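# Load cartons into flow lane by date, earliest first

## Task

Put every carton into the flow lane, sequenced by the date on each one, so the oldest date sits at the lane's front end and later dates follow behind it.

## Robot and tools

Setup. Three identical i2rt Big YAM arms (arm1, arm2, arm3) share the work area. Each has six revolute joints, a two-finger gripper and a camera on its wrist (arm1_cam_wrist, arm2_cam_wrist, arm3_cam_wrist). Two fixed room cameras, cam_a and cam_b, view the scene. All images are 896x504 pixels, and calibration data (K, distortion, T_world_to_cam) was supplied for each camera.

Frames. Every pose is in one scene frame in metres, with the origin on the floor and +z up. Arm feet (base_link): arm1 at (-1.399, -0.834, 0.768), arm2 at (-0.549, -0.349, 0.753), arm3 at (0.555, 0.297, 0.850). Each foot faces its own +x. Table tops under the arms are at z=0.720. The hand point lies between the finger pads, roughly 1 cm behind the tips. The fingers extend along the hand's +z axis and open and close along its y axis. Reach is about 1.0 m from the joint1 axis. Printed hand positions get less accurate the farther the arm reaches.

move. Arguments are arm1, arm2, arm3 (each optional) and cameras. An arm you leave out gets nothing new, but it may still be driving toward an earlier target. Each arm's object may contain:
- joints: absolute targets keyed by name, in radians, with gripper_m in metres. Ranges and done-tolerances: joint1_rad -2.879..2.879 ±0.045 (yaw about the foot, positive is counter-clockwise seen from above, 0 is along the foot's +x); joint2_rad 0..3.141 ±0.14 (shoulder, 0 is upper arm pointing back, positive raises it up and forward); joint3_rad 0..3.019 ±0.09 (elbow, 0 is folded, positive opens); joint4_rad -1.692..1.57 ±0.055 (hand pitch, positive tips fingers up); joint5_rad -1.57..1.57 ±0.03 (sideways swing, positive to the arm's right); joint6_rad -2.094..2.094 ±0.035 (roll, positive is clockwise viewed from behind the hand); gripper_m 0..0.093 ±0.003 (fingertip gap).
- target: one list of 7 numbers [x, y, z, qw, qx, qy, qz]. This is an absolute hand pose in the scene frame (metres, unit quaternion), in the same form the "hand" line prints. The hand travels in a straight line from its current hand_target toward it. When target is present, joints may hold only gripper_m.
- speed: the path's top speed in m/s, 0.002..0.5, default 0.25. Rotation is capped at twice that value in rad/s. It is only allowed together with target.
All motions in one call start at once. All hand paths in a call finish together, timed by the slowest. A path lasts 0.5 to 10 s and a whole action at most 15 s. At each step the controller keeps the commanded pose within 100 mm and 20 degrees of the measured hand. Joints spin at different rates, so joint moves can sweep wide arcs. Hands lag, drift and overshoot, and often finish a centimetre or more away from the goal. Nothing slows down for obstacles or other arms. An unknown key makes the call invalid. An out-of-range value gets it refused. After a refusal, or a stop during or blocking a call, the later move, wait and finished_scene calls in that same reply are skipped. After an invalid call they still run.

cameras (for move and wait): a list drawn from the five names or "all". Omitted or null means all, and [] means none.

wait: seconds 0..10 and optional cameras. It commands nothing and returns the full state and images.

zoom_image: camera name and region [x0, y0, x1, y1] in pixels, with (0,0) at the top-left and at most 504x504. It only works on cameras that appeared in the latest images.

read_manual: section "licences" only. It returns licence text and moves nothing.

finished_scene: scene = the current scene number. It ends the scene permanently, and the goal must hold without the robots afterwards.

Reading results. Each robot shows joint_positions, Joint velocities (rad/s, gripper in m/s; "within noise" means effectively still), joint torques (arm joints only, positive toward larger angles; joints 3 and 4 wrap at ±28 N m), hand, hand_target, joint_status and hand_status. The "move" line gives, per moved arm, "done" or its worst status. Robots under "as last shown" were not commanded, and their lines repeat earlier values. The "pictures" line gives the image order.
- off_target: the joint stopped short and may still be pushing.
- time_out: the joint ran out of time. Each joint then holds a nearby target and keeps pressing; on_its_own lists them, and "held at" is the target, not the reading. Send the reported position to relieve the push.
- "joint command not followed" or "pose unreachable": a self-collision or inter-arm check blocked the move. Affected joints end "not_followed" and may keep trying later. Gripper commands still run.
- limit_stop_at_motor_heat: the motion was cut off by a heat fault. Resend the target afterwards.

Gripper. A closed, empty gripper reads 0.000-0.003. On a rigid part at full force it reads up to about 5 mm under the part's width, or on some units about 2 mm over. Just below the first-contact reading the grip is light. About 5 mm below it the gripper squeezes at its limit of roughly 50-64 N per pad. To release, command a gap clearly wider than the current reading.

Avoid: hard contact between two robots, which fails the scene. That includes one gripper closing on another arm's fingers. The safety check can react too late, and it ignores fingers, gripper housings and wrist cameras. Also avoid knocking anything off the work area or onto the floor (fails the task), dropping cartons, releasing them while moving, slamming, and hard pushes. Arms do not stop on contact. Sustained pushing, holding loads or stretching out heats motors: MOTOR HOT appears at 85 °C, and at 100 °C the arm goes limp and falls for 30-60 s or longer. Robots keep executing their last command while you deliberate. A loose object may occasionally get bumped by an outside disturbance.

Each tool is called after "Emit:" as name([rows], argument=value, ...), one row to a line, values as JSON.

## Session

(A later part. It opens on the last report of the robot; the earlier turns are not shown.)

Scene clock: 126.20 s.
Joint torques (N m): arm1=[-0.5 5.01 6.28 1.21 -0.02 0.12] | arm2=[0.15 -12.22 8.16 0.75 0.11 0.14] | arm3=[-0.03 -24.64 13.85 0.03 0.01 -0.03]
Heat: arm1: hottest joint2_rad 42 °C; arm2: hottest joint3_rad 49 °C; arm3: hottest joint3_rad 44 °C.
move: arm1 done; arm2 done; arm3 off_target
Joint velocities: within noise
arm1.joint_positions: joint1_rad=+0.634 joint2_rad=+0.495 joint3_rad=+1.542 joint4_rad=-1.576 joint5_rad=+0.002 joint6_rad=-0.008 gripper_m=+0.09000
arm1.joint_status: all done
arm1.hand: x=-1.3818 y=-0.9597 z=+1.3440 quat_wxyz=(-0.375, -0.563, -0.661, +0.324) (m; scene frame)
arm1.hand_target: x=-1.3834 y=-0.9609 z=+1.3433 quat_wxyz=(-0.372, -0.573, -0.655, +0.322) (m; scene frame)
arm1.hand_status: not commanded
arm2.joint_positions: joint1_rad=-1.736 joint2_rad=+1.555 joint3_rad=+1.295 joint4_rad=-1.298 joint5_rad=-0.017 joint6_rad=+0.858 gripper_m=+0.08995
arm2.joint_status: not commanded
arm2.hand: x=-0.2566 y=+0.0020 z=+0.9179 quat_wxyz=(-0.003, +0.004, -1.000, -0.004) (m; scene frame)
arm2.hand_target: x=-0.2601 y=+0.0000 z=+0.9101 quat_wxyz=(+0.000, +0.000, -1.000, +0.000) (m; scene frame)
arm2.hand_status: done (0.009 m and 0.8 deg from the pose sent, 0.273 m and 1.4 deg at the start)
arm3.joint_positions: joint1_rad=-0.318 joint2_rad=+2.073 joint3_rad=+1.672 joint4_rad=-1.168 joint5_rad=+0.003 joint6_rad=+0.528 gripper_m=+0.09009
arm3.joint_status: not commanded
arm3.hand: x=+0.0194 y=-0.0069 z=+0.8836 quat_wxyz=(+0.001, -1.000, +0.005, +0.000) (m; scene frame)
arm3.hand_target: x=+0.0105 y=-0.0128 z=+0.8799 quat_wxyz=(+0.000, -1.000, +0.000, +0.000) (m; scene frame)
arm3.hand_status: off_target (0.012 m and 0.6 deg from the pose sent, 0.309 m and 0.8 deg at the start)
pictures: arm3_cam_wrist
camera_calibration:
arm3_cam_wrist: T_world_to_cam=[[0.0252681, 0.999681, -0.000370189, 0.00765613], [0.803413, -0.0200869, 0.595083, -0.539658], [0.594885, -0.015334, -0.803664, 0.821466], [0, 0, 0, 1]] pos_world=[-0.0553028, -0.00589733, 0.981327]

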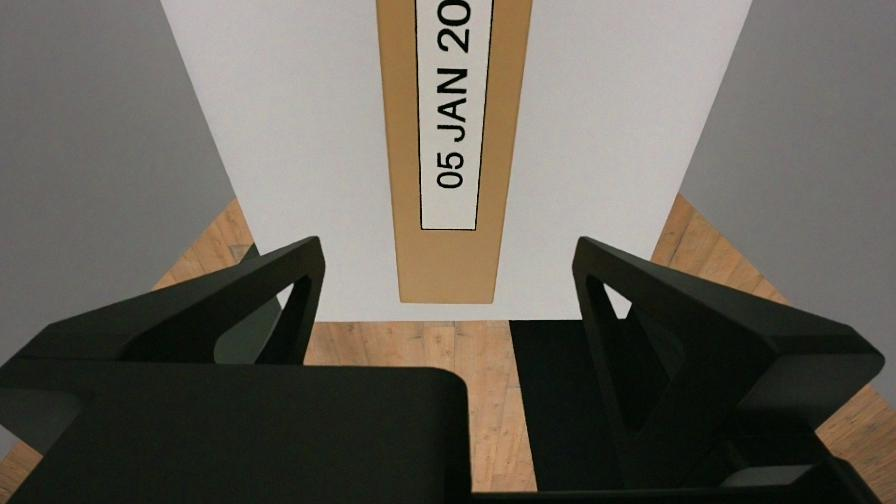

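Emit:
move(arm2={"joints": {"joint1_rad": 2.175, "joint2_rad": 1.6, "joint3_rad": 1.29, "joint4_rad": -1.264, "joint5_rad": 0, "joint6_rad": -0.862}}, arm3={"target": [-0.026, -0.012, 0.788, 0, 1, 0, 0], "speed": 0.15}, cameras=[])

Emit:
move(arm2={"target": [-0.514, -0.802, 0.88, 0, 0.3198, 0.9475, 0], "speed": 0.2}, cameras=["arm2_cam_wrist", "arm3_cam_wrist"])

Scene clock: 139.13 s.
Joint torques (N m): arm1=[-0.56 5.3 6.41 1.21 0 0.12] | arm2=[0.03 -13.27 9.09 -0.08 -0.06 -0.11] | arm3=[-0.67 -26.75 12.93 0.64 0.02 -0.04]
Heat: arm1: hottest joint2_rad 40 °C; arm2: hottest joint3_rad 47 °C; arm3: hottest joint3_rad 44 °C.
move: arm2 done; arm3 off_target
Joint velocities: within noise
arm1: as last shown
arm1.hand_target: x=-1.3834 y=-0.9609 z=+1.3433 quat_wxyz=(-0.372, -0.573, -0.656, +0.322) (m; scene frame)
arm2.joint_positions: joint1_rad=+2.175 joint2_rad=+1.604 joint3_rad=+1.295 joint4_rad=-1.255 joint5_rad=-0.001 joint6_rad=-0.852 gripper_m=+0.09007
arm2.joint_status: all done
arm2.hand: x=-0.5202 y=-0.8143 z=+0.9035 quat_wxyz=(+0.008, +0.322, +0.947, -0.007) (m; scene frame)
arm2.hand_target: x=-0.5205 y=-0.8102 z=+0.9033 quat_wxyz=(+0.006, +0.317, +0.949, -0.002) (m; scene frame)
arm2.hand_status: not commanded
arm3.joint_positions: joint1_rad=-0.337 joint2_rad=+2.265 joint3_rad=+1.748 joint4_rad=-1.071 joint5_rad=+0.003 joint6_rad=+0.499 gripper_m=+0.09009
arm3.joint_status: not commanded
arm3.hand: x=-0.0113 y=-0.0098 z=+0.7925 quat_wxyz=(+0.005, -1.000, +0.000, -0.008) (m; scene frame)
arm3.hand_target: x=-0.0255 y=-0.0118 z=+0.7883 quat_wxyz=(+0.000, -1.000, +0.000, +0.000) (m; scene frame)
arm3.hand_status: off_target (0.015 m and 1.1 deg from the pose sent, 0.106 m and 0.6 deg at the start)
pictures: none
No camera images: "cameras" was empty.

Scene clock: 140.20 s.
Joint torques (N m): arm1=[-0.56 5.36 6.42 1.21 0 0.12] | arm2=[0.67 -12.4 7.98 0.75 -0.01 0.06] | arm3=[-0.67 -27.05 12.98 0.68 0.01 -0.03]
Heat: arm1: hottest joint2_rad 40 °C; arm2: hottest joint3_rad 47 °C; arm3: hottest joint3_rad 44 °C.
move: arm2 done
Joint velocities: within noise
arm1, arm3: as last shown
arm2.joint_positions: joint1_rad=+2.182 joint2_rad=+1.603 joint3_rad=+1.251 joint4_rad=-1.220 joint5_rad=+0.006 joint6_rad=-0.849 gripper_m=+0.09007
arm2.joint_status: not commanded
arm2.hand: x=-0.5183 y=-0.8065 z=+0.8880 quat_wxyz=(+0.003, +0.319, +0.948, -0.005) (m; scene frame)
arm2.hand_target: x=-0.5141 y=-0.8019 z=+0.8802 quat_wxyz=(+0.000, +0.320, +0.947, +0.000) (m; scene frame)
arm2.hand_status: done (0.010 m and 0.6 deg from the pose sent, 0.027 m and 1.2 deg at the start)
pictures: arm2_cam_wrist, arm3_cam_wrist
camera_calibration:
arm2_cam_wrist: T_world_to_cam=[[-0.601517, -0.798615, 0.0197955, -0.975399], [-0.656138, 0.508035, 0.558017, -0.417794], [-0.455697, 0.322668, -0.829594, 0.88359], [0, 0, 0, 1]] pos_world=[-0.458201, -0.85182, 0.985465]
arm3_cam_wrist: T_world_to_cam=[[0.0156643, 0.999839, 0.00870889, 0.00401411], [0.793872, -0.0177318, 0.607826, -0.470962], [0.607883, -0.00260745, -0.794022, 0.759082], [0, 0, 0, 1]] pos_world=[-0.0876125, -0.0103852, 0.888957]

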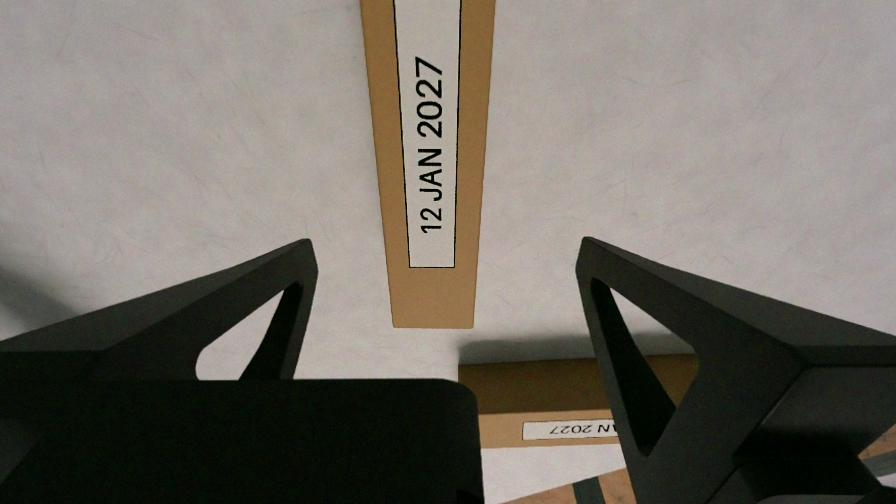

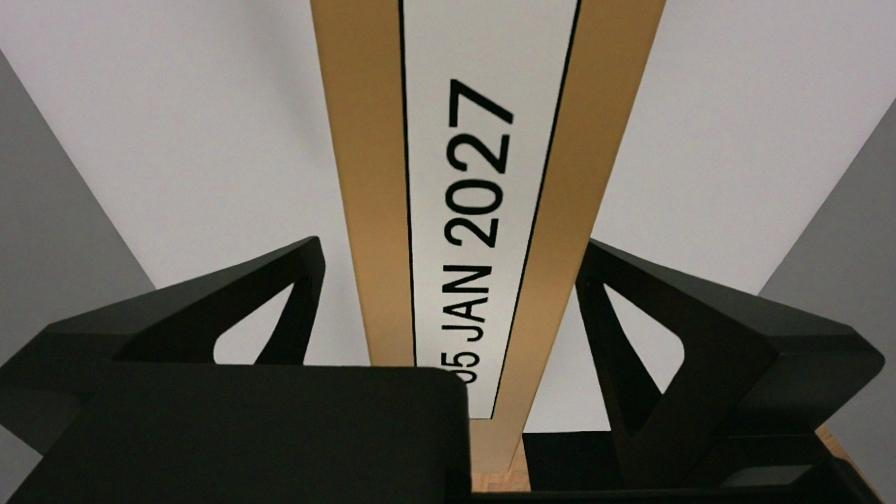

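Emit:
move(arm2={"target": [-0.51, -0.795, 0.748, 0, 0.3198, 0.9475, 0], "speed": 0.15}, arm3={"joints": {"gripper_m": 0.05}}, cameras=[])

Emit:
move(arm2={"joints": {"gripper_m": 0.05}}, arm3={"target": [-0.026, -0.012, 0.86, 0, 1, 0, 0], "speed": 0.25}, cameras=[])

Emit:
move(arm2={"target": [-0.51, -0.795, 0.9, 0, 0.3198, 0.9475, 0], "speed": 0.25}, arm3={"target": [0.31, 0, 0.96, 0, 1, 0, 0], "speed": 0.35}, cameras=["arm3_cam_wrist"])

Emit:
move(arm2={"joints": {"joint1_rad": -1.742, "joint2_rad": 1.573, "joint3_rad": 1.34, "joint4_rad": -1.34, "joint5_rad": 0, "joint6_rad": 0.862}}, arm3={"joints": {"joint1_rad": 0.735, "joint2_rad": 2.09, "joint3_rad": 1.859, "joint4_rad": -1.34, "joint5_rad": 0, "joint6_rad": 1.557}}, cameras=[])

Emit:
move(arm2={"target": [0.02, 0.004, 0.8, 0, 0, 1, 0], "speed": 0.25}, arm3={"target": [0.554, -0.341, 0.8, 0, 0.9992, 0.0131, -0.0375], "speed": 0.2}, cameras=["arm3_cam_wrist"])

Scene clock: 153.40 s.
Joint torques (N m): arm1=[-0.56 5.3 6.39 1.21 0 0.12] | arm2=[0.73 -12.28 6.79 0.75 -0.02 0.1] | arm3=[-0.62 -26.81 12.98 0.64 -0.01 -0.03]
Heat: arm1: hottest joint3_rad 40 °C; arm2: hottest joint3_rad 46 °C; arm3: hottest joint3_rad 45 °C.
move: arm2 off_target; arm3 off_target
Joint velocities: within noise
arm1: as last shown
arm1.hand: x=-1.3818 y=-0.9597 z=+1.3440 quat_wxyz=(-0.375, -0.564, -0.661, +0.324) (m; scene frame)
arm1.hand_target: x=-1.3834 y=-0.9609 z=+1.3433 quat_wxyz=(-0.372, -0.573, -0.655, +0.322) (m; scene frame)
arm2.joint_positions: joint1_rad=+2.190 joint2_rad=+1.756 joint3_rad=+1.061 joint4_rad=-0.871 joint5_rad=+0.007 joint6_rad=-0.841 gripper_m=+0.09007
arm2.joint_status: not commanded
arm2.hand: x=-0.5144 y=-0.8006 z=+0.7582 quat_wxyz=(+0.004, +0.320, +0.948, -0.007) (m; scene frame)
arm2.hand_target: x=-0.5102 y=-0.7948 z=+0.7482 quat_wxyz=(+0.000, +0.320, +0.948, +0.000) (m; scene frame)
arm2.hand_status: off_target (0.012 m and 1.0 deg from the pose sent, 0.141 m and 0.6 deg at the start)
arm3.joint_positions: joint1_rad=-0.338 joint2_rad=+2.265 joint3_rad=+1.748 joint4_rad=-1.071 joint5_rad=+0.004 joint6_rad=+0.499 gripper_m=+0.05839
arm3.joint_status: gripper_m off_target (ended at +0.05841, target +0.05000)
arm3.hand: x=-0.0115 y=-0.0095 z=+0.7925 quat_wxyz=(+0.006, -1.000, +0.000, -0.008) (m; scene frame)
arm3.hand_target: x=-0.0256 y=-0.0115 z=+0.7883 quat_wxyz=(+0.000, -1.000, +0.000, +0.000) (m; scene frame)
arm3.hand_status: not commanded
pictures: none
No camera images: "cameras" was empty.

Scene clock: 154.67 s.
Joint torques (N m): arm1=[-0.56 5.25 6.39 1.24 0 0.12] | arm2=[0.56 -12.04 6.78 0.76 0.02 0.09] | arm3=[-0.62 -32.79 14.97 -0.18 0.04 -0.01]
Heat: arm1: hottest joint3_rad 40 °C; arm2: hottest joint3_rad 46 °C; arm3: hottest joint3_rad 45 °C.
move: arm2 off_target; arm3 off_target
Joint velocities: within noise
arm1: as last shown
arm2.joint_positions: joint1_rad=+2.191 joint2_rad=+1.756 joint3_rad=+1.061 joint4_rad=-0.871 joint5_rad=+0.006 joint6_rad=-0.840 gripper_m=+0.06053
arm2.joint_status: gripper_m off_target (ended at +0.06056, target +0.05000)
arm2.hand: x=-0.5137 y=-0.8006 z=+0.7582 quat_wxyz=(+0.005, +0.320, +0.948, -0.007) (m; scene frame)
arm2.hand_target: x=-0.5102 y=-0.7948 z=+0.7482 quat_wxyz=(+0.000, +0.320, +0.947, +0.000) (m; scene frame)
arm2.hand_status: not commanded
arm3.joint_positions: joint1_rad=-0.338 joint2_rad=+2.239 joint3_rad=+1.765 joint4_rad=-1.183 joint5_rad=+0.003 joint6_rad=+0.498 gripper_m=+0.05839
arm3.joint_status: not commanded
arm3.hand: x=+0.0024 y=-0.0021 z=+0.8152 quat_wxyz=(+0.022, -0.999, +0.000, -0.038) (m; scene frame)
arm3.hand_target: x=-0.0238 y=-0.0106 z=+0.8606 quat_wxyz=(+0.000, -1.000, +0.000, +0.001) (m; scene frame)
arm3.hand_status: off_target (0.054 m and 5.1 deg from the pose sent, 0.069 m and 1.1 deg at the start)
pictures: none
No camera images: "cameras" was empty.

Scene clock: 156.77 s.
Joint torques (N m): arm1=[-0.5 5.36 6.41 1.2 0 0.12] | arm2=[0.67 -12.51 14.63 -0.34 -0.07 0.1] | arm3=[0.79 -16.85 10.95 -0.03 0.22 0.14]
Heat: arm1: hottest joint3_rad 40 °C; arm2: hottest joint3_rad 47 °C; arm3: hottest joint3_rad 45 °C.
move: arm2 off_target; arm3 off_target
Joint velocities: within noise
arm1: as last shown
arm2.joint_positions: joint1_rad=+2.192 joint2_rad=+1.575 joint3_rad=+1.171 joint4_rad=-1.248 joint5_rad=+0.007 joint6_rad=-0.838 gripper_m=+0.06053
arm2.joint_status: not commanded
arm2.hand: x=-0.5167 y=-0.7690 z=+0.8718 quat_wxyz=(-0.013, +0.319, +0.947, +0.032) (m; scene frame)
arm2.hand_target: x=-0.5102 y=-0.7930 z=+0.9003 quat_wxyz=(+0.001, +0.320, +0.947, +0.000) (m; scene frame)
arm2.hand_status: off_target (0.039 m and 4.0 deg from the pose sent, 0.142 m and 1.0 deg at the start)
arm3.joint_positions: joint1_rad=+0.041 joint2_rad=+1.453 joint3_rad=+0.992 joint4_rad=-1.131 joint5_rad=-0.002 joint6_rad=+0.875 gripper_m=+0.05839
arm3.joint_status: not commanded
arm3.hand: x=+0.3104 y=+0.0041 z=+0.9483 quat_wxyz=(+0.007, -1.000, -0.001, -0.009) (m; scene frame)
arm3.hand_target: x=+0.3101 y=+0.0001 z=+0.9600 quat_wxyz=(+0.000, -1.000, +0.000, +0.000) (m; scene frame)
arm3.hand_status: off_target (0.012 m and 1.3 deg from the pose sent, 0.340 m and 5.1 deg at the start)
pictures: arm3_cam_wrist
camera_calibration:
arm3_cam_wrist: T_world_to_cam=[[0.0137059, 0.999826, 0.0126576, -0.0194461], [0.792743, -0.0185804, 0.609272, -0.821918], [0.609401, 0.00168366, -0.79286, 0.685674], [0, 0, 0, 1]] pos_world=[0.233986, 0.00301665, 1.04466]

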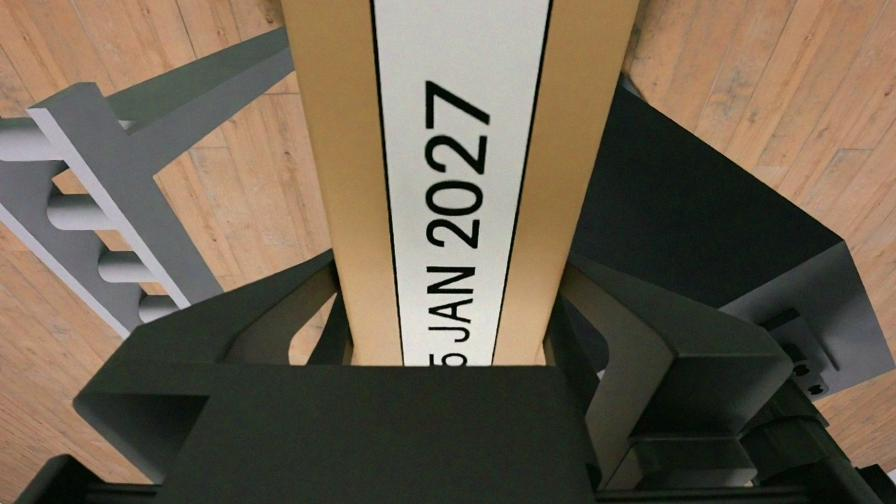

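Scene clock: 159.60 s.
Joint torques (N m): arm1=[-0.56 5.36 6.39 1.21 0 0.12] | arm2=[0.03 -14.68 11.41 -0.24 -0.03 0.09] | arm3=[0.21 -29.45 15.19 -0.25 0.18 0.17]
Heat: arm1: hottest joint3_rad 40 °C; arm2: hottest joint3_rad 47 °C; arm3: hottest joint3_rad 45 °C.
move: arm2 done; arm3 done
Joint velocities: within noise
arm1: as last shown
arm2.joint_positions: joint1_rad=-1.745 joint2_rad=+1.594 joint3_rad=+1.315 joint4_rad=-1.331 joint5_rad=+0.002 joint6_rad=+0.852 gripper_m=+0.06055
arm2.joint_status: all done
arm2.hand: x=-0.2512 y=-0.0029 z=+0.9085 quat_wxyz=(+0.007, +0.002, -1.000, +0.021) (m; scene frame)
arm2.hand_target: x=-0.2488 y=+0.0026 z=+0.9269 quat_wxyz=(-0.004, -0.001, -1.000, +0.007) (m; scene frame)
arm2.hand_status: not commanded
arm3.joint_positions: joint1_rad=+0.735 joint2_rad=+2.106 joint3_rad=+1.804 joint4_rad=-1.329 joint5_rad=-0.002 joint6_rad=+1.548 gripper_m=+0.05839
arm3.joint_status: all done
arm3.hand: x=+0.5543 y=-0.3260 z=+0.9128 quat_wxyz=(+0.030, -0.999, -0.012, -0.002) (m; scene frame)
arm3.hand_target: x=+0.5541 y=-0.3430 z=+0.9420 quat_wxyz=(+0.000, -1.000, -0.007, -0.001) (m; scene frame)
arm3.hand_status: not commanded
pictures: none
No camera images: "cameras" was empty.

Scene clock: 161.80 s.
Joint torques (N m): arm1=[-0.56 5.3 6.42 1.21 0 0.12] | arm2=[-0.38 -19.6 14.61 -0.29 -0.11 -0.17] | arm3=[0.97 -28.86 10.3 0.53 0.34 0.16]
Heat: arm1: hottest joint3_rad 40 °C; arm2: hottest joint3_rad 48 °C; arm3: hottest joint3_rad 45 °C.
move: arm2 off_target; arm3 off_target
Joint velocities: within noise
arm1: as last shown
arm2.joint_positions: joint1_rad=-2.049 joint2_rad=+2.185 joint3_rad=+1.861 joint4_rad=-1.284 joint5_rad=-0.011 joint6_rad=+0.564 gripper_m=+0.06055
arm2.joint_status: not commanded
arm2.hand: x=+0.0019 y=-0.0065 z=+0.7877 quat_wxyz=(+0.014, -0.006, -1.000, +0.011) (m; scene frame)
arm2.hand_target: x=+0.0189 y=+0.0034 z=+0.8005 quat_wxyz=(-0.001, +0.000, -1.000, +0.000) (m; scene frame)
arm2.hand_status: off_target (0.024 m and 2.2 deg from the pose sent, 0.292 m and 2.6 deg at the start)
arm3.joint_positions: joint1_rad=+0.745 joint2_rad=+2.236 joint3_rad=+1.693 joint4_rad=-1.052 joint5_rad=+0.072 joint6_rad=+1.556 gripper_m=+0.05839
arm3.joint_status: not commanded
arm3.hand: x=+0.5484 y=-0.3326 z=+0.7936 quat_wxyz=(+0.012, -0.999, -0.013, +0.035) (m; scene frame)
arm3.hand_target: x=+0.5541 y=-0.3409 z=+0.8001 quat_wxyz=(+0.000, -0.999, -0.013, +0.037) (m; scene frame)
arm3.hand_status: off_target (0.012 m and 1.5 deg from the pose sent, 0.114 m and 5.7 deg at the start)
pictures: arm3_cam_wrist
camera_calibration:
arm3_cam_wrist: T_world_to_cam=[[-0.00969184, 0.999708, 0.0221148, 0.321189], [0.843029, -0.00372515, 0.537855, -0.888533], [0.537781, 0.0238562, -0.842747, 0.504824], [0, 0, 0, 1]] pos_world=[0.480687, -0.336448, 0.896238]

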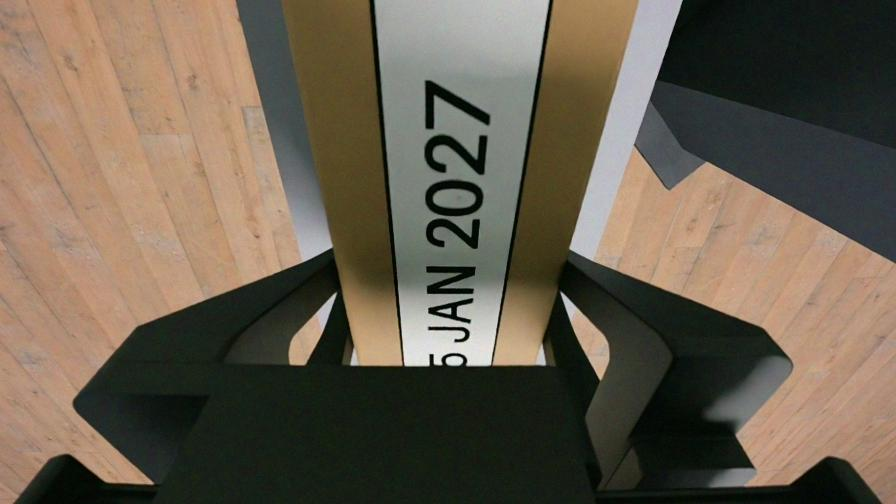

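Emit:
move(arm2={"target": [0.02, 0.003, 0.763, 0, 0, 1, 0], "speed": 0.08}, arm3={"target": [0.554, -0.331, 0.768, 0, 0.9992, 0.0131, -0.0375], "speed": 0.08}, cameras=[])

Emit:
move(arm2={"joints": {"gripper_m": 0.09}}, arm3={"joints": {"gripper_m": 0.08}}, cameras=[])

Emit:
move(arm2={"target": [0.015, 0.002, 0.86, 0, 0, 1, 0], "speed": 0.25}, arm3={"target": [0.554, -0.33, 0.88, 0, 0.9992, 0, -0.0375], "speed": 0.2}, cameras=[])

Emit:
move(arm2={"target": [-0.26, 0, 0.91, 0, 0, 1, 0], "speed": 0.35}, arm3={"joints": {"joint1_rad": 0.041, "joint2_rad": 1.45, "joint3_rad": 1.03, "joint4_rad": -1.15, "joint5_rad": 0, "joint6_rad": 0.866, "gripper_m": 0.09}}, cameras=[])

Emit:
move(arm2={"joints": {"joint1_rad": 1.526, "joint2_rad": 1.636, "joint3_rad": 1.341, "joint4_rad": -1.276, "joint5_rad": 0, "joint6_rad": -0.06}}, arm3={"target": [-0.005, -0.013, 0.88, 0, 1, 0, 0], "speed": 0.35}, cameras=["arm2_cam_wrist", "arm3_cam_wrist", "cam_b"])

Scene clock: 173.00 s.
Joint torques (N m): arm1=[-0.56 5.36 6.41 1.21 0 0.12] | arm2=[-0.44 -17.96 11.44 0.91 -0.12 -0.14] | arm3=[0.62 -25.76 8.53 1.46 0.39 0.15]
Heat: arm1: hottest joint3_rad 39 °C; arm2: hottest joint3_rad 49 °C; arm3: hottest joint3_rad 44 °C.
move: arm2 off_target; arm3 off_target
Joint velocities: within noise
arm1.joint_positions: joint1_rad=+0.634 joint2_rad=+0.495 joint3_rad=+1.542 joint4_rad=-1.576 joint5_rad=+0.002 joint6_rad=-0.008 gripper_m=+0.09000
arm1.joint_status: not commanded
arm1.hand: x=-1.3818 y=-0.9597 z=+1.3440 quat_wxyz=(-0.375, -0.564, -0.661, +0.324) (m; scene frame)
arm1.hand_target: x=-1.3834 y=-0.9609 z=+1.3433 quat_wxyz=(-0.372, -0.573, -0.655, +0.322) (m; scene frame)
arm1.hand_status: not commanded
arm2.joint_positions: joint1_rad=-2.049 joint2_rad=+2.194 joint3_rad=+1.861 joint4_rad=-1.236 joint5_rad=-0.011 joint6_rad=+0.564 gripper_m=+0.06055
arm2.joint_status: not commanded
arm2.hand: x=+0.0113 y=-0.0008 z=+0.7817 quat_wxyz=(-0.003, -0.005, -1.000, +0.001) (m; scene frame)
arm2.hand_target: x=+0.0191 y=+0.0025 z=+0.7632 quat_wxyz=(+0.000, +0.000, -1.000, +0.000) (m; scene frame)
arm2.hand_status: off_target (0.021 m and 0.7 deg from the pose sent, 0.032 m and 2.2 deg at the start)
arm3.joint_positions: joint1_rad=+0.749 joint2_rad=+2.226 joint3_rad=+1.656 joint4_rad=-0.996 joint5_rad=+0.071 joint6_rad=+1.556 gripper_m=+0.05839
arm3.joint_status: not commanded
arm3.hand: x=+0.5515 y=-0.3320 z=+0.7879 quat_wxyz=(-0.003, -0.999, -0.015, +0.034) (m; scene frame)
arm3.hand_target: x=+0.5539 y=-0.3303 z=+0.7685 quat_wxyz=(+0.000, -0.999, -0.013, +0.037) (m; scene frame)
arm3.hand_status: off_target (0.020 m and 0.5 deg from the pose sent, 0.026 m and 1.5 deg at the start)
pictures: none
No camera images: "cameras" was empty.

Scene clock: 173.77 s.
Joint torques (N m): arm1=[-0.62 5.3 6.41 1.21 0 0.12] | arm2=[-0.38 -19.25 11.12 0.69 -0.05 -0.11] | arm3=[0.62 -25.99 8.83 0.66 0.26 0.14]
Heat: arm1: hottest joint3_rad 39 °C; arm2: hottest joint3_rad 49 °C; arm3: hottest joint3_rad 44 °C.
move: arm2 done; arm3 done
Joint velocities: within noise
arm1: as last shown
arm2.joint_positions: joint1_rad=-2.049 joint2_rad=+2.216 joint3_rad=+1.861 joint4_rad=-1.232 joint5_rad=-0.013 joint6_rad=+0.563 gripper_m=+0.08993
arm2.joint_status: all done
arm2.hand: x=+0.0100 y=-0.0014 z=+0.7676 quat_wxyz=(+0.006, -0.005, -1.000, +0.004) (m; scene frame)
arm2.hand_target: x=+0.0191 y=+0.0025 z=+0.7631 quat_wxyz=(+0.000, +0.000, -1.000, +0.000) (m; scene frame)
arm2.hand_status: not commanded
arm3.joint_positions: joint1_rad=+0.750 joint2_rad=+2.227 joint3_rad=+1.653 joint4_rad=-0.976 joint5_rad=+0.075 joint6_rad=+1.557 gripper_m=+0.07993
arm3.joint_status: all done
arm3.hand: x=+0.5511 y=-0.3348 z=+0.7861 quat_wxyz=(-0.010, -0.999, -0.014, +0.036) (m; scene frame)
arm3.hand_target: x=+0.5541 y=-0.3303 z=+0.7684 quat_wxyz=(+0.000, -0.999, -0.013, +0.038) (m; scene frame)
arm3.hand_status: not commanded
pictures: none
No camera images: "cameras" was empty.

Scene clock: 175.20 s.
Joint torques (N m): arm1=[-0.56 5.36 6.41 1.21 0 0.12] | arm2=[-0.38 -19.31 13.76 -0.18 -0.05 -0.12] | arm3=[0.67 -25.93 12.86 -0.09 0.24 0.15]
Heat: arm1: hottest joint3_rad 39 °C; arm2: hottest joint3_rad 49 °C; arm3: hottest joint3_rad 44 °C.
move: arm2 off_target; arm3 done
Joint velocities: within noise
arm1: as last shown
arm2.joint_positions: joint1_rad=-2.049 joint2_rad=+2.130 joint3_rad=+1.945 joint4_rad=-1.409 joint5_rad=-0.013 joint6_rad=+0.563 gripper_m=+0.08995
arm2.joint_status: not commanded
arm2.hand: x=+0.0022 y=-0.0048 z=+0.8534 quat_wxyz=(+0.009, -0.005, -1.000, +0.007) (m; scene frame)
arm2.hand_target: x=+0.0144 y=+0.0017 z=+0.8601 quat_wxyz=(-0.001, +0.000, -1.000, +0.000) (m; scene frame)
arm2.hand_status: off_target (0.016 m and 1.4 deg from the pose sent, 0.093 m and 1.0 deg at the start)
arm3.joint_positions: joint1_rad=+0.750 joint2_rad=+2.093 joint3_rad=+1.686 joint4_rad=-1.171 joint5_rad=+0.075 joint6_rad=+1.583 gripper_m=+0.07995
arm3.joint_status: not commanded
arm3.hand: x=+0.5506 y=-0.3211 z=+0.8782 quat_wxyz=(+0.003, -0.999, -0.002, +0.037) (m; scene frame)
arm3.hand_target: x=+0.5541 y=-0.3297 z=+0.8800 quat_wxyz=(+0.000, -0.999, +0.000, +0.038) (m; scene frame)
arm3.hand_status: done (0.010 m and 0.4 deg from the pose sent, 0.094 m and 2.0 deg at the start)
pictures: none
No camera images: "cameras" was empty.

Scene clock: 177.07 s.
Joint torques (N m): arm1=[-0.56 5.3 6.39 1.21 0 0.12] | arm2=[0.03 -12.22 8.16 0.76 0.11 0.07] | arm3=[-0.85 -14.21 10.11 0.46 0 -0.02]
Heat: arm1: hottest joint3_rad 39 °C; arm2: hottest joint3_rad 49 °C; arm3: hottest joint3_rad 44 °C.
move: arm2 done; arm3 done
Joint velocities: within noise
arm1: as last shown
arm2.joint_positions: joint1_rad=-1.736 joint2_rad=+1.556 joint3_rad=+1.295 joint4_rad=-1.298 joint5_rad=-0.017 joint6_rad=+0.858 gripper_m=+0.08995
arm2.joint_status: not commanded
arm2.hand: x=-0.2566 y=+0.0020 z=+0.9178 quat_wxyz=(-0.002, +0.004, -1.000, -0.004) (m; scene frame)
arm2.hand_target: x=-0.2601 y=+0.0000 z=+0.9101 quat_wxyz=(+0.000, +0.000, -1.000, +0.000) (m; scene frame)
arm2.hand_status: done (0.009 m and 0.7 deg from the pose sent, 0.268 m and 1.4 deg at the start)
arm3.joint_positions: joint1_rad=+0.052 joint2_rad=+1.442 joint3_rad=+1.030 joint4_rad=-1.152 joint5_rad=+0.002 joint6_rad=+0.875 gripper_m=+0.08991
arm3.joint_status: all done
arm3.hand: x=+0.3065 y=-0.0062 z=+0.9655 quat_wxyz=(-0.002, -1.000, -0.007, +0.002) (m; scene frame)
arm3.hand_target: x=+0.3030 y=-0.0041 z=+0.9626 quat_wxyz=(+0.000, -1.000, -0.006, -0.001) (m; scene frame)
arm3.hand_status: not commanded
pictures: none
No camera images: "cameras" was empty.

Scene clock: 179.57 s.
Joint torques (N m): arm1=[-0.56 5.36 6.38 1.22 0 0.12] | arm2=[-0.15 -13.74 11.17 -0.13 0.01 -0.11] | arm3=[0.32 -25.17 13.98 -0.01 0.01 -0.03]
Heat: arm1: hottest joint3_rad 39 °C; arm2: hottest joint3_rad 49 °C; arm3: hottest joint3_rad 44 °C.
move: arm2 done; arm3 off_target
Joint velocities: within noise
arm1: as last shown
arm2.joint_positions: joint1_rad=+1.528 joint2_rad=+1.640 joint3_rad=+1.319 joint4_rad=-1.267 joint5_rad=-0.001 joint6_rad=-0.050 gripper_m=+0.09002
arm2.joint_status: all done
arm2.hand: x=-0.8108 y=-0.7433 z=+0.8926 quat_wxyz=(+0.004, +0.868, +0.496, +0.009) (m; scene frame)
arm2.hand_target: x=-0.8151 y=-0.7472 z=+0.9023 quat_wxyz=(+0.007, +0.866, +0.500, +0.001) (m; scene frame)
arm2.hand_status: not commanded
arm3.joint_positions: joint1_rad=-0.330 joint2_rad=+2.106 joint3_rad=+1.729 joint4_rad=-1.192 joint5_rad=+0.003 joint6_rad=+0.516 gripper_m=+0.08991
arm3.joint_status: not commanded
arm3.hand: x=+0.0040 y=-0.0068 z=+0.8842 quat_wxyz=(+0.001, -1.000, +0.005, +0.000) (m; scene frame)
arm3.hand_target: x=-0.0047 y=-0.0128 z=+0.8801 quat_wxyz=(+0.000, -1.000, +0.000, +0.000) (m; scene frame)
arm3.hand_status: off_target (0.012 m and 0.6 deg from the pose sent, 0.323 m and 0.8 deg at the start)
pictures: arm2_cam_wrist, arm3_cam_wrist, cam_b
camera_calibration:
arm2_cam_wrist: T_world_to_cam=[[-0.864263, 0.503032, -0.00276296, -0.326346], [0.410327, 0.708142, 0.574601, 0.354222], [0.290999, 0.495473, -0.818429, 1.45767], [0, 0, 0, 1]] pos_world=[-0.851577, -0.808913, 0.988564]
arm3_cam_wrist: T_world_to_cam=[[0.0256639, 0.99967, -0.000583237, 0.00808064], [0.803536, -0.0202816, 0.59491, -0.527542], [0.594703, -0.0157364, -0.803792, 0.831162], [0, 0, 0, 1]] pos_world=[-0.0706025, -0.00569788, 0.981927]

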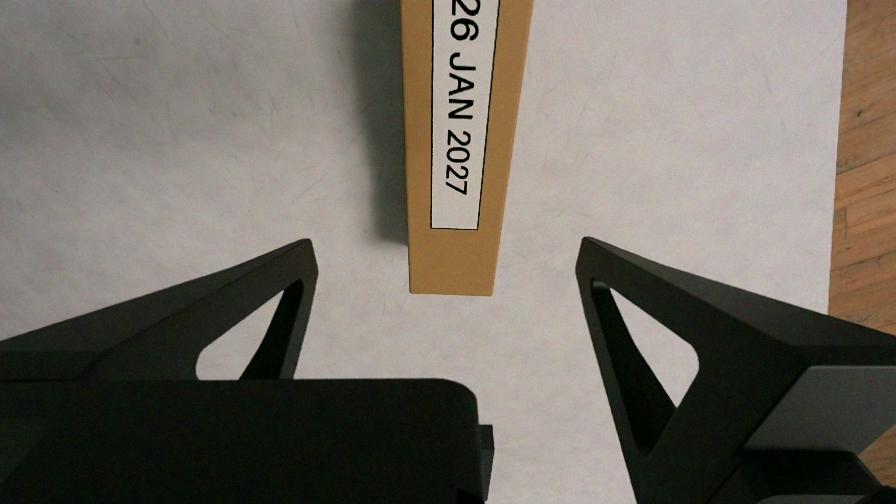

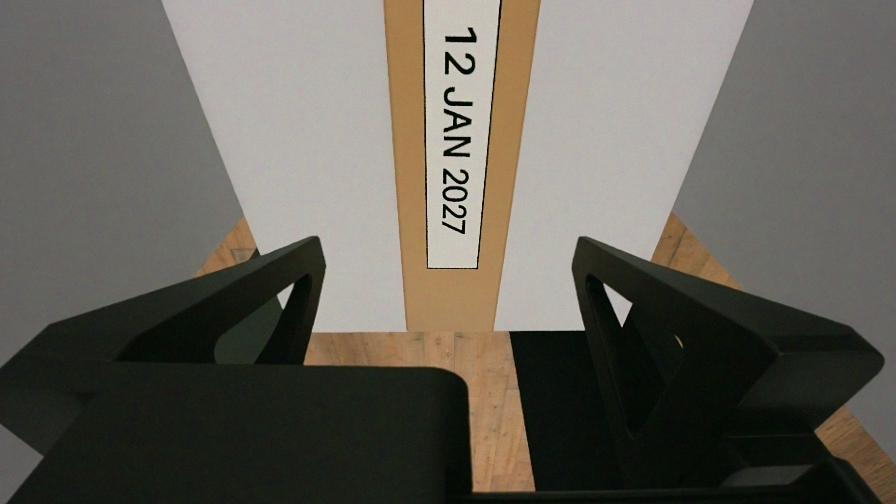

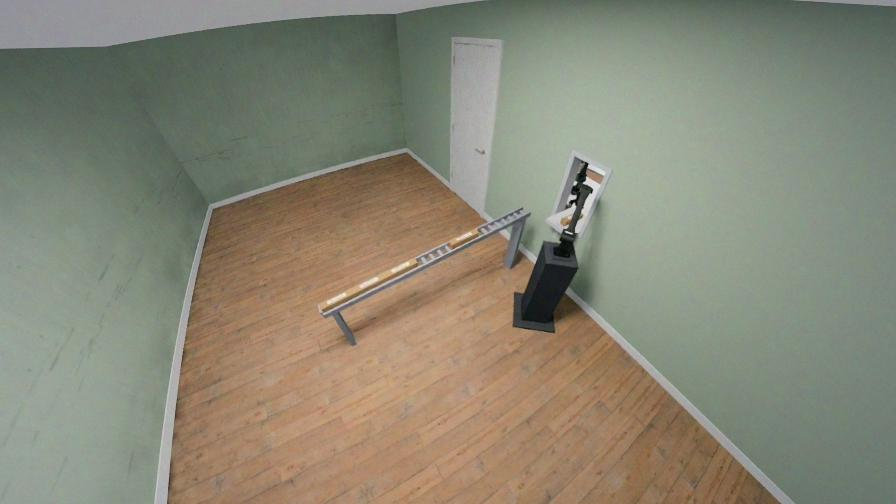

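Emit:
move(arm2={"target": [-0.821, -0.75, 0.748, 0, 0.8746, 0.4848, 0], "speed": 0.15}, arm3={"target": [-0.02, -0.006, 0.788, 0, 1, 0, 0], "speed": 0.15}, cameras=[])

Emit:
move(arm2={"joints": {"gripper_m": 0.05}}, arm3={"joints": {"gripper_m": 0.05}}, cameras=[])

Emit:
move(arm2={"target": [-0.821, -0.75, 0.9, 0, 0.8746, 0.4848, 0], "speed": 0.25}, arm3={"target": [-0.02, -0.006, 0.87, 0, 1, 0, 0], "speed": 0.25}, cameras=[])

Emit:
move(arm2={"joints": {"joint1_rad": -1.742, "joint2_rad": 1.573, "joint3_rad": 1.34, "joint4_rad": -1.34, "joint5_rad": 0, "joint6_rad": 0.862}}, arm3={"target": [0.31, 0, 0.96, 0, 1, 0, 0], "speed": 0.35}, cameras=["arm2_cam_wrist", "arm3_cam_wrist"])

Emit:
move(arm2={"target": [0.02, 0.004, 0.8, 0, 0, 1, 0], "speed": 0.25}, arm3={"joints": {"joint1_rad": 0.735, "joint2_rad": 2.09, "joint3_rad": 1.859, "joint4_rad": -1.34, "joint5_rad": 0, "joint6_rad": 1.557}}, cameras=[])

Emit:
move(arm2={"target": [0.02, 0.003, 0.763, 0, 0, 1, 0], "speed": 0.08}, arm3={"target": [0.554, -0.341, 0.8, 0, 0.9992, 0.0131, -0.0375], "speed": 0.2}, cameras=["arm3_cam_wrist", "cam_b"])

Scene clock: 195.27 s.
Joint torques (N m): arm1=[-0.62 5.3 6.42 1.22 0 0.12] | arm2=[-0.62 -13.92 7.21 0.81 0.05 0.1] | arm3=[-0.79 -26.23 11.3 0.76 -0.01 -0.03]
Heat: arm1: hottest joint3_rad 39 °C; arm2: hottest joint3_rad 50 °C; arm3: hottest joint3_rad 45 °C.
move: arm2 off_target; arm3 off_target
Joint velocities: within noise
arm1: as last shown
arm2.joint_positions: joint1_rad=+1.528 joint2_rad=+1.823 joint3_rad=+1.175 joint4_rad=-0.910 joint5_rad=+0.012 joint6_rad=-0.044 gripper_m=+0.09002
arm2.joint_status: not commanded
arm2.hand: x=-0.8200 y=-0.7566 z=+0.7591 quat_wxyz=(+0.005, +0.870, +0.493, -0.007) (m; scene frame)
arm2.hand_target: x=-0.8208 y=-0.7499 z=+0.7483 quat_wxyz=(+0.000, +0.875, +0.485, +0.000) (m; scene frame)
arm2.hand_status: off_target (0.013 m and 1.5 deg from the pose sent, 0.145 m and 1.9 deg at the start)
arm3.joint_positions: joint1_rad=-0.340 joint2_rad=+2.241 joint3_rad=+1.729 joint4_rad=-1.055 joint5_rad=+0.003 joint6_rad=+0.495 gripper_m=+0.08991
arm3.joint_status: not commanded
arm3.hand: x=-0.0122 y=-0.0086 z=+0.8011 quat_wxyz=(+0.001, -1.000, -0.001, +0.001) (m; scene frame)
arm3.hand_target: x=-0.0196 y=-0.0058 z=+0.7881 quat_wxyz=(+0.000, -1.000, +0.000, +0.000) (m; scene frame)
arm3.hand_status: off_target (0.015 m and 0.2 deg from the pose sent, 0.099 m and 0.6 deg at the start)
pictures: none
No camera images: "cameras" was empty.

Scene clock: 195.90 s.
Joint torques (N m): arm1=[-0.5 5.3 6.38 1.24 0 0.12] | arm2=[-0.5 -13.45 7.12 0.79 -0.07 0.07] | arm3=[-0.67 -26.05 11.3 0.76 0 -0.02]
Heat: arm1: hottest joint3_rad 39 °C; arm2: hottest joint3_rad 50 °C; arm3: hottest joint3_rad 45 °C.
move: arm2 off_target; arm3 off_target
Joint velocities: within noise
arm1: as last shown
arm2.joint_positions: joint1_rad=+1.527 joint2_rad=+1.823 joint3_rad=+1.175 joint4_rad=-0.910 joint5_rad=+0.015 joint6_rad=-0.041 gripper_m=+0.06063
arm2.joint_status: gripper_m off_target (ended at +0.06065, target +0.05000)
arm2.hand: x=-0.8208 y=-0.7562 z=+0.7591 quat_wxyz=(+0.004, +0.871, +0.492, -0.008) (m; scene frame)
arm2.hand_target: x=-0.8207 y=-0.7499 z=+0.7483 quat_wxyz=(+0.000, +0.875, +0.485, +0.000) (m; scene frame)
arm2.hand_status: not commanded
arm3.joint_positions: joint1_rad=-0.340 joint2_rad=+2.241 joint3_rad=+1.729 joint4_rad=-1.055 joint5_rad=+0.003 joint6_rad=+0.495 gripper_m=+0.05819
arm3.joint_status: gripper_m off_target (ended at +0.05822, target +0.05000)
arm3.hand: x=-0.0123 y=-0.0084 z=+0.8011 quat_wxyz=(+0.001, -1.000, -0.001, +0.001) (m; scene frame)
arm3.hand_target: x=-0.0195 y=-0.0058 z=+0.7881 quat_wxyz=(+0.000, -1.000, +0.000, +0.000) (m; scene frame)
arm3.hand_status: not commanded
pictures: none
No camera images: "cameras" was empty.

Scene clock: 197.43 s.
Joint torques (N m): arm1=[-0.56 5.3 6.41 1.21 0 0.12] | arm2=[-0.21 -13.51 14.76 -0.28 -0.08 0.1] | arm3=[-0.79 -31.38 14.63 -0.18 0.03 -0.03]
Heat: arm1: hottest joint3_rad 39 °C; arm2: hottest joint3_rad 51 °C; arm3: hottest joint3_rad 45 °C.
move: arm2 off_target; arm3 off_target
Joint velocities: within noise
arm1: as last shown
arm2.joint_positions: joint1_rad=+1.527 joint2_rad=+1.650 joint3_rad=+1.281 joint4_rad=-1.267 joint5_rad=+0.015 joint6_rad=-0.040 gripper_m=+0.06063
arm2.joint_status: not commanded
arm2.hand: x=-0.8053 y=-0.7298 z=+0.8748 quat_wxyz=(-0.014, +0.870, +0.492, +0.027) (m; scene frame)
arm2.hand_target: x=-0.8200 y=-0.7485 z=+0.9004 quat_wxyz=(+0.000, +0.875, +0.485, +0.000) (m; scene frame)
arm2.hand_status: off_target (0.036 m and 3.6 deg from the pose sent, 0.141 m and 1.4 deg at the start)
arm3.joint_positions: joint1_rad=-0.340 joint2_rad=+2.197 joint3_rad=+1.745 joint4_rad=-1.188 joint5_rad=+0.003 joint6_rad=+0.495 gripper_m=+0.05819
arm3.joint_status: not commanded
arm3.hand: x=+0.0042 y=+0.0005 z=+0.8343 quat_wxyz=(+0.018, -0.999, -0.001, -0.031) (m; scene frame)
arm3.hand_target: x=-0.0184 y=-0.0051 z=+0.8705 quat_wxyz=(+0.000, -1.000, +0.000, +0.000) (m; scene frame)
arm3.hand_status: off_target (0.044 m and 4.1 deg from the pose sent, 0.069 m and 0.2 deg at the start)
pictures: none
No camera images: "cameras" was empty.

Scene clock: 200.03 s.
Joint torques (N m): arm1=[-0.56 5.3 6.41 1.21 0 0.12] | arm2=[0.09 -14.86 12.12 -0.28 0.01 0.08] | arm3=[0.85 -16.21 10.59 -0.06 0.18 0.15]
Heat: arm1: hottest joint3_rad 39 °C; arm2: hottest joint3_rad 51 °C; arm3: hottest joint3_rad 45 °C.
move: arm2 done; arm3 done
Joint velocities: within noise
arm1.joint_positions: joint1_rad=+0.634 joint2_rad=+0.495 joint3_rad=+1.542 joint4_rad=-1.576 joint5_rad=+0.002 joint6_rad=-0.008 gripper_m=+0.09000
arm1.joint_status: not commanded
arm1.hand: x=-1.3818 y=-0.9597 z=+1.3440 quat_wxyz=(-0.375, -0.564, -0.661, +0.324) (m; scene frame)
arm1.hand_target: x=-1.3834 y=-0.9609 z=+1.3433 quat_wxyz=(-0.372, -0.573, -0.655, +0.322) (m; scene frame)
arm1.hand_status: not commanded
arm2.joint_positions: joint1_rad=-1.746 joint2_rad=+1.597 joint3_rad=+1.305 joint4_rad=-1.331 joint5_rad=+0.001 joint6_rad=+0.852 gripper_m=+0.06056
arm2.joint_status: all done
arm2.hand: x=-0.2531 y=-0.0059 z=+0.9035 quat_wxyz=(+0.012, +0.002, -1.000, +0.026) (m; scene frame)
arm2.hand_target: x=-0.2488 y=+0.0025 z=+0.9268 quat_wxyz=(-0.004, -0.001, -1.000, +0.007) (m; scene frame)
arm2.hand_status: not commanded
arm3.joint_positions: joint1_rad=+0.041 joint2_rad=+1.449 joint3_rad=+0.995 joint4_rad=-1.131 joint5_rad=-0.001 joint6_rad=+0.876 gripper_m=+0.05819
arm3.joint_status: not commanded
arm3.hand: x=+0.3091 y=+0.0030 z=+0.9510 quat_wxyz=(+0.005, -1.000, +0.000, -0.006) (m; scene frame)
arm3.hand_target: x=+0.3100 y=+0.0000 z=+0.9599 quat_wxyz=(+0.000, -1.000, +0.000, +0.000) (m; scene frame)
arm3.hand_status: done (0.010 m and 0.9 deg from the pose sent, 0.331 m and 4.1 deg at the start)
pictures: arm2_cam_wrist, arm3_cam_wrist
camera_calibration:
arm2_cam_wrist: T_world_to_cam=[[0.00930758, -0.997857, 0.0647612, -0.0639877], [-0.811097, 0.0303442, 0.584124, -0.724871], [-0.584837, -0.0579644, -0.809077, 0.705555], [0, 0, 0, 1]] pos_world=[-0.17471, -0.000957971, 0.998406]
arm3_cam_wrist: T_world_to_cam=[[0.0149518, 0.99986, 0.00747267, -0.0138326], [0.796219, -0.0164265, 0.604785, -0.819352], [0.604823, -0.00309271, -0.796354, 0.69343], [0, 0, 0, 1]] pos_world=[0.233188, 0.00251619, 1.04785]

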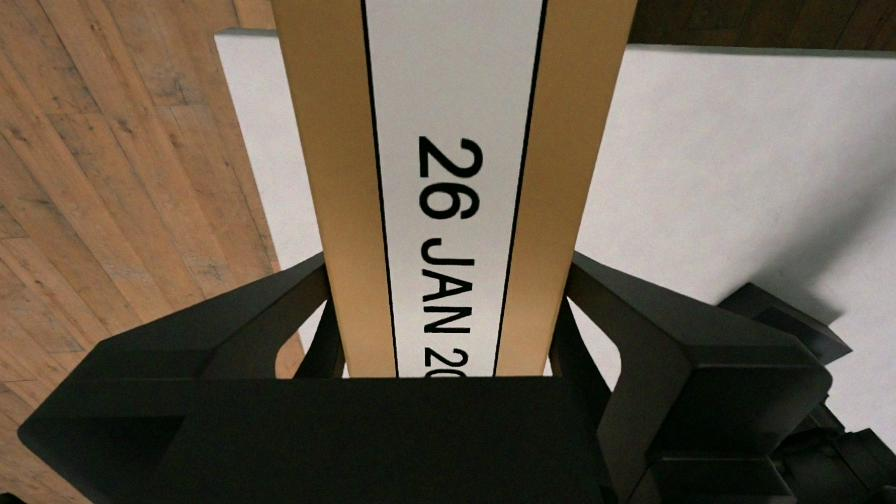

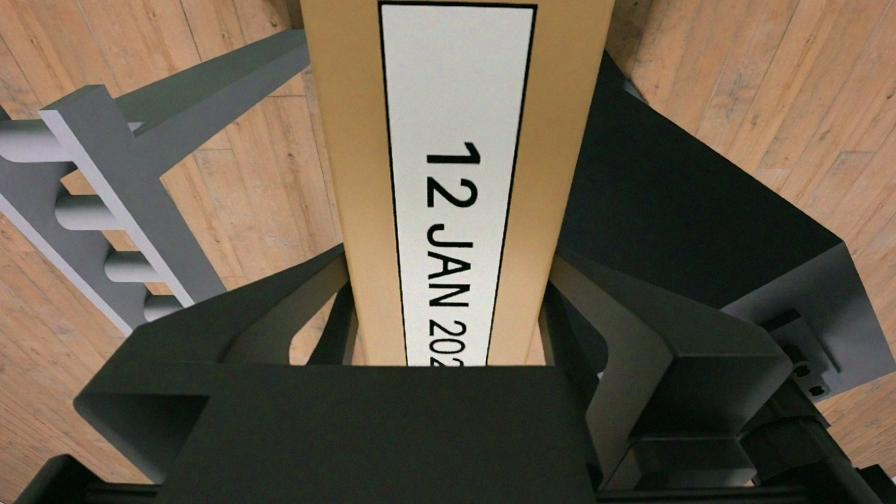

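Scene clock: 202.20 s.
Joint torques (N m): arm1=[-0.56 5.25 6.39 1.21 0 0.12] | arm2=[-0.38 -20.42 14.69 -0.34 -0.11 -0.14] | arm3=[-0.15 -28.86 14.95 -0.14 0.15 0.15]
Heat: arm1: hottest joint3_rad 39 °C; arm2: hottest joint3_rad 52 °C; arm3: hottest joint3_rad 45 °C.
move: arm2 off_target; arm3 done
Joint velocities: within noise
arm1: as last shown
arm2.joint_positions: joint1_rad=-2.048 joint2_rad=+2.186 joint3_rad=+1.860 joint4_rad=-1.284 joint5_rad=-0.011 joint6_rad=+0.566 gripper_m=+0.06056
arm2.joint_status: not commanded
arm2.hand: x=+0.0012 y=-0.0067 z=+0.7867 quat_wxyz=(+0.015, -0.006, -1.000, +0.012) (m; scene frame)
arm2.hand_target: x=+0.0189 y=+0.0032 z=+0.8005 quat_wxyz=(-0.001, +0.000, -1.000, +0.000) (m; scene frame)
arm2.hand_status: off_target (0.025 m and 2.3 deg from the pose sent, 0.292 m and 3.3 deg at the start)
arm3.joint_positions: joint1_rad=+0.736 joint2_rad=+2.100 joint3_rad=+1.809 joint4_rad=-1.330 joint5_rad=-0.001 joint6_rad=+1.548 gripper_m=+0.05820
arm3.joint_status: all done
arm3.hand: x=+0.5548 y=-0.3276 z=+0.9179 quat_wxyz=(+0.025, -1.000, -0.012, -0.002) (m; scene frame)
arm3.hand_target: x=+0.5543 y=-0.3429 z=+0.9422 quat_wxyz=(+0.000, -1.000, -0.007, -0.001) (m; scene frame)
arm3.hand_status: not commanded
pictures: none
No camera images: "cameras" was empty.

Scene clock: 203.60 s.
Joint torques (N m): arm1=[-0.62 5.36 6.42 1.2 0 0.12] | arm2=[-0.38 -17.79 11.51 1.14 -0.11 -0.13] | arm3=[0.67 -27.46 10.76 0.5 0.25 0.13]
Heat: arm1: hottest joint3_rad 39 °C; arm2: hottest joint3_rad 52 °C; arm3: hottest joint3_rad 45 °C.
move: arm2 off_target; arm3 done
Joint velocities: within noise
arm1: as last shown
arm2.joint_positions: joint1_rad=-2.048 joint2_rad=+2.193 joint3_rad=+1.860 joint4_rad=-1.241 joint5_rad=-0.012 joint6_rad=+0.564 gripper_m=+0.06056
arm2.joint_status: not commanded
arm2.hand: x=+0.0096 y=-0.0015 z=+0.7819 quat_wxyz=(+0.000, -0.005, -1.000, +0.002) (m; scene frame)
arm2.hand_target: x=+0.0191 y=+0.0024 z=+0.7632 quat_wxyz=(+0.000, +0.000, -1.000, +0.000) (m; scene frame)
arm2.hand_status: off_target (0.022 m and 0.6 deg from the pose sent, 0.032 m and 2.3 deg at the start)
arm3.joint_positions: joint1_rad=+0.747 joint2_rad=+2.223 joint3_rad=+1.689 joint4_rad=-1.051 joint5_rad=+0.075 joint6_rad=+1.557 gripper_m=+0.05820
arm3.joint_status: not commanded
arm3.hand: x=+0.5493 y=-0.3335 z=+0.8004 quat_wxyz=(+0.007, -0.999, -0.013, +0.036) (m; scene frame)
arm3.hand_target: x=+0.5540 y=-0.3408 z=+0.8000 quat_wxyz=(+0.000, -0.999, -0.013, +0.037) (m; scene frame)
arm3.hand_status: done (0.009 m and 0.8 deg from the pose sent, 0.119 m and 5.3 deg at the start)
pictures: arm3_cam_wrist, cam_b
camera_calibration:
arm3_cam_wrist: T_world_to_cam=[[-0.010844, 0.999872, 0.0117492, 0.330915], [0.844383, 0.00286242, 0.535733, -0.889823], [0.535631, 0.0157303, -0.844306, 0.509778], [0, 0, 0, 1]] pos_world=[0.481887, -0.336345, 0.903228]

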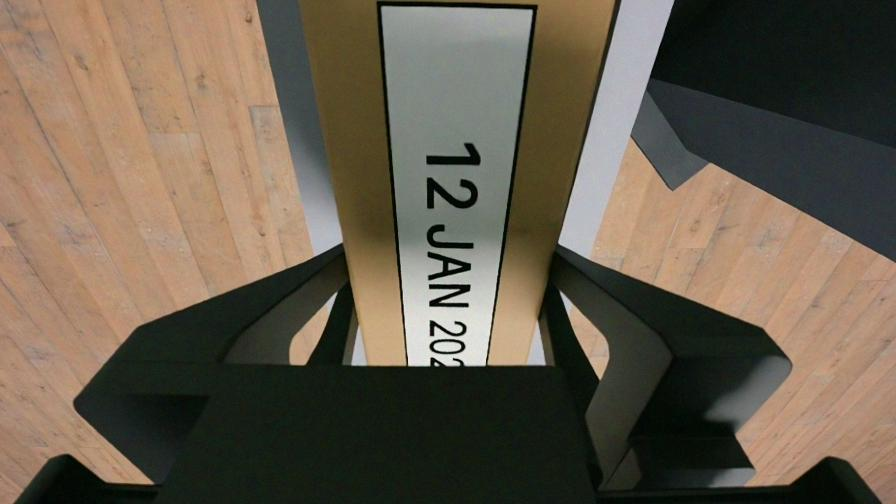

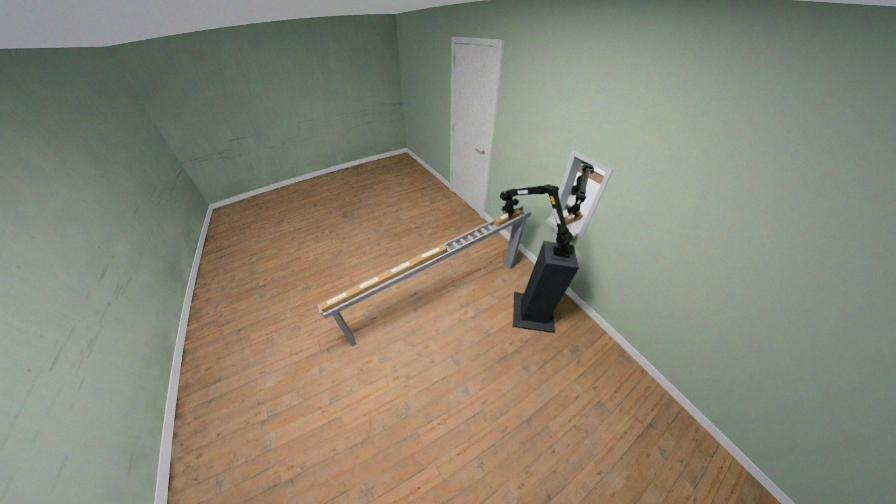

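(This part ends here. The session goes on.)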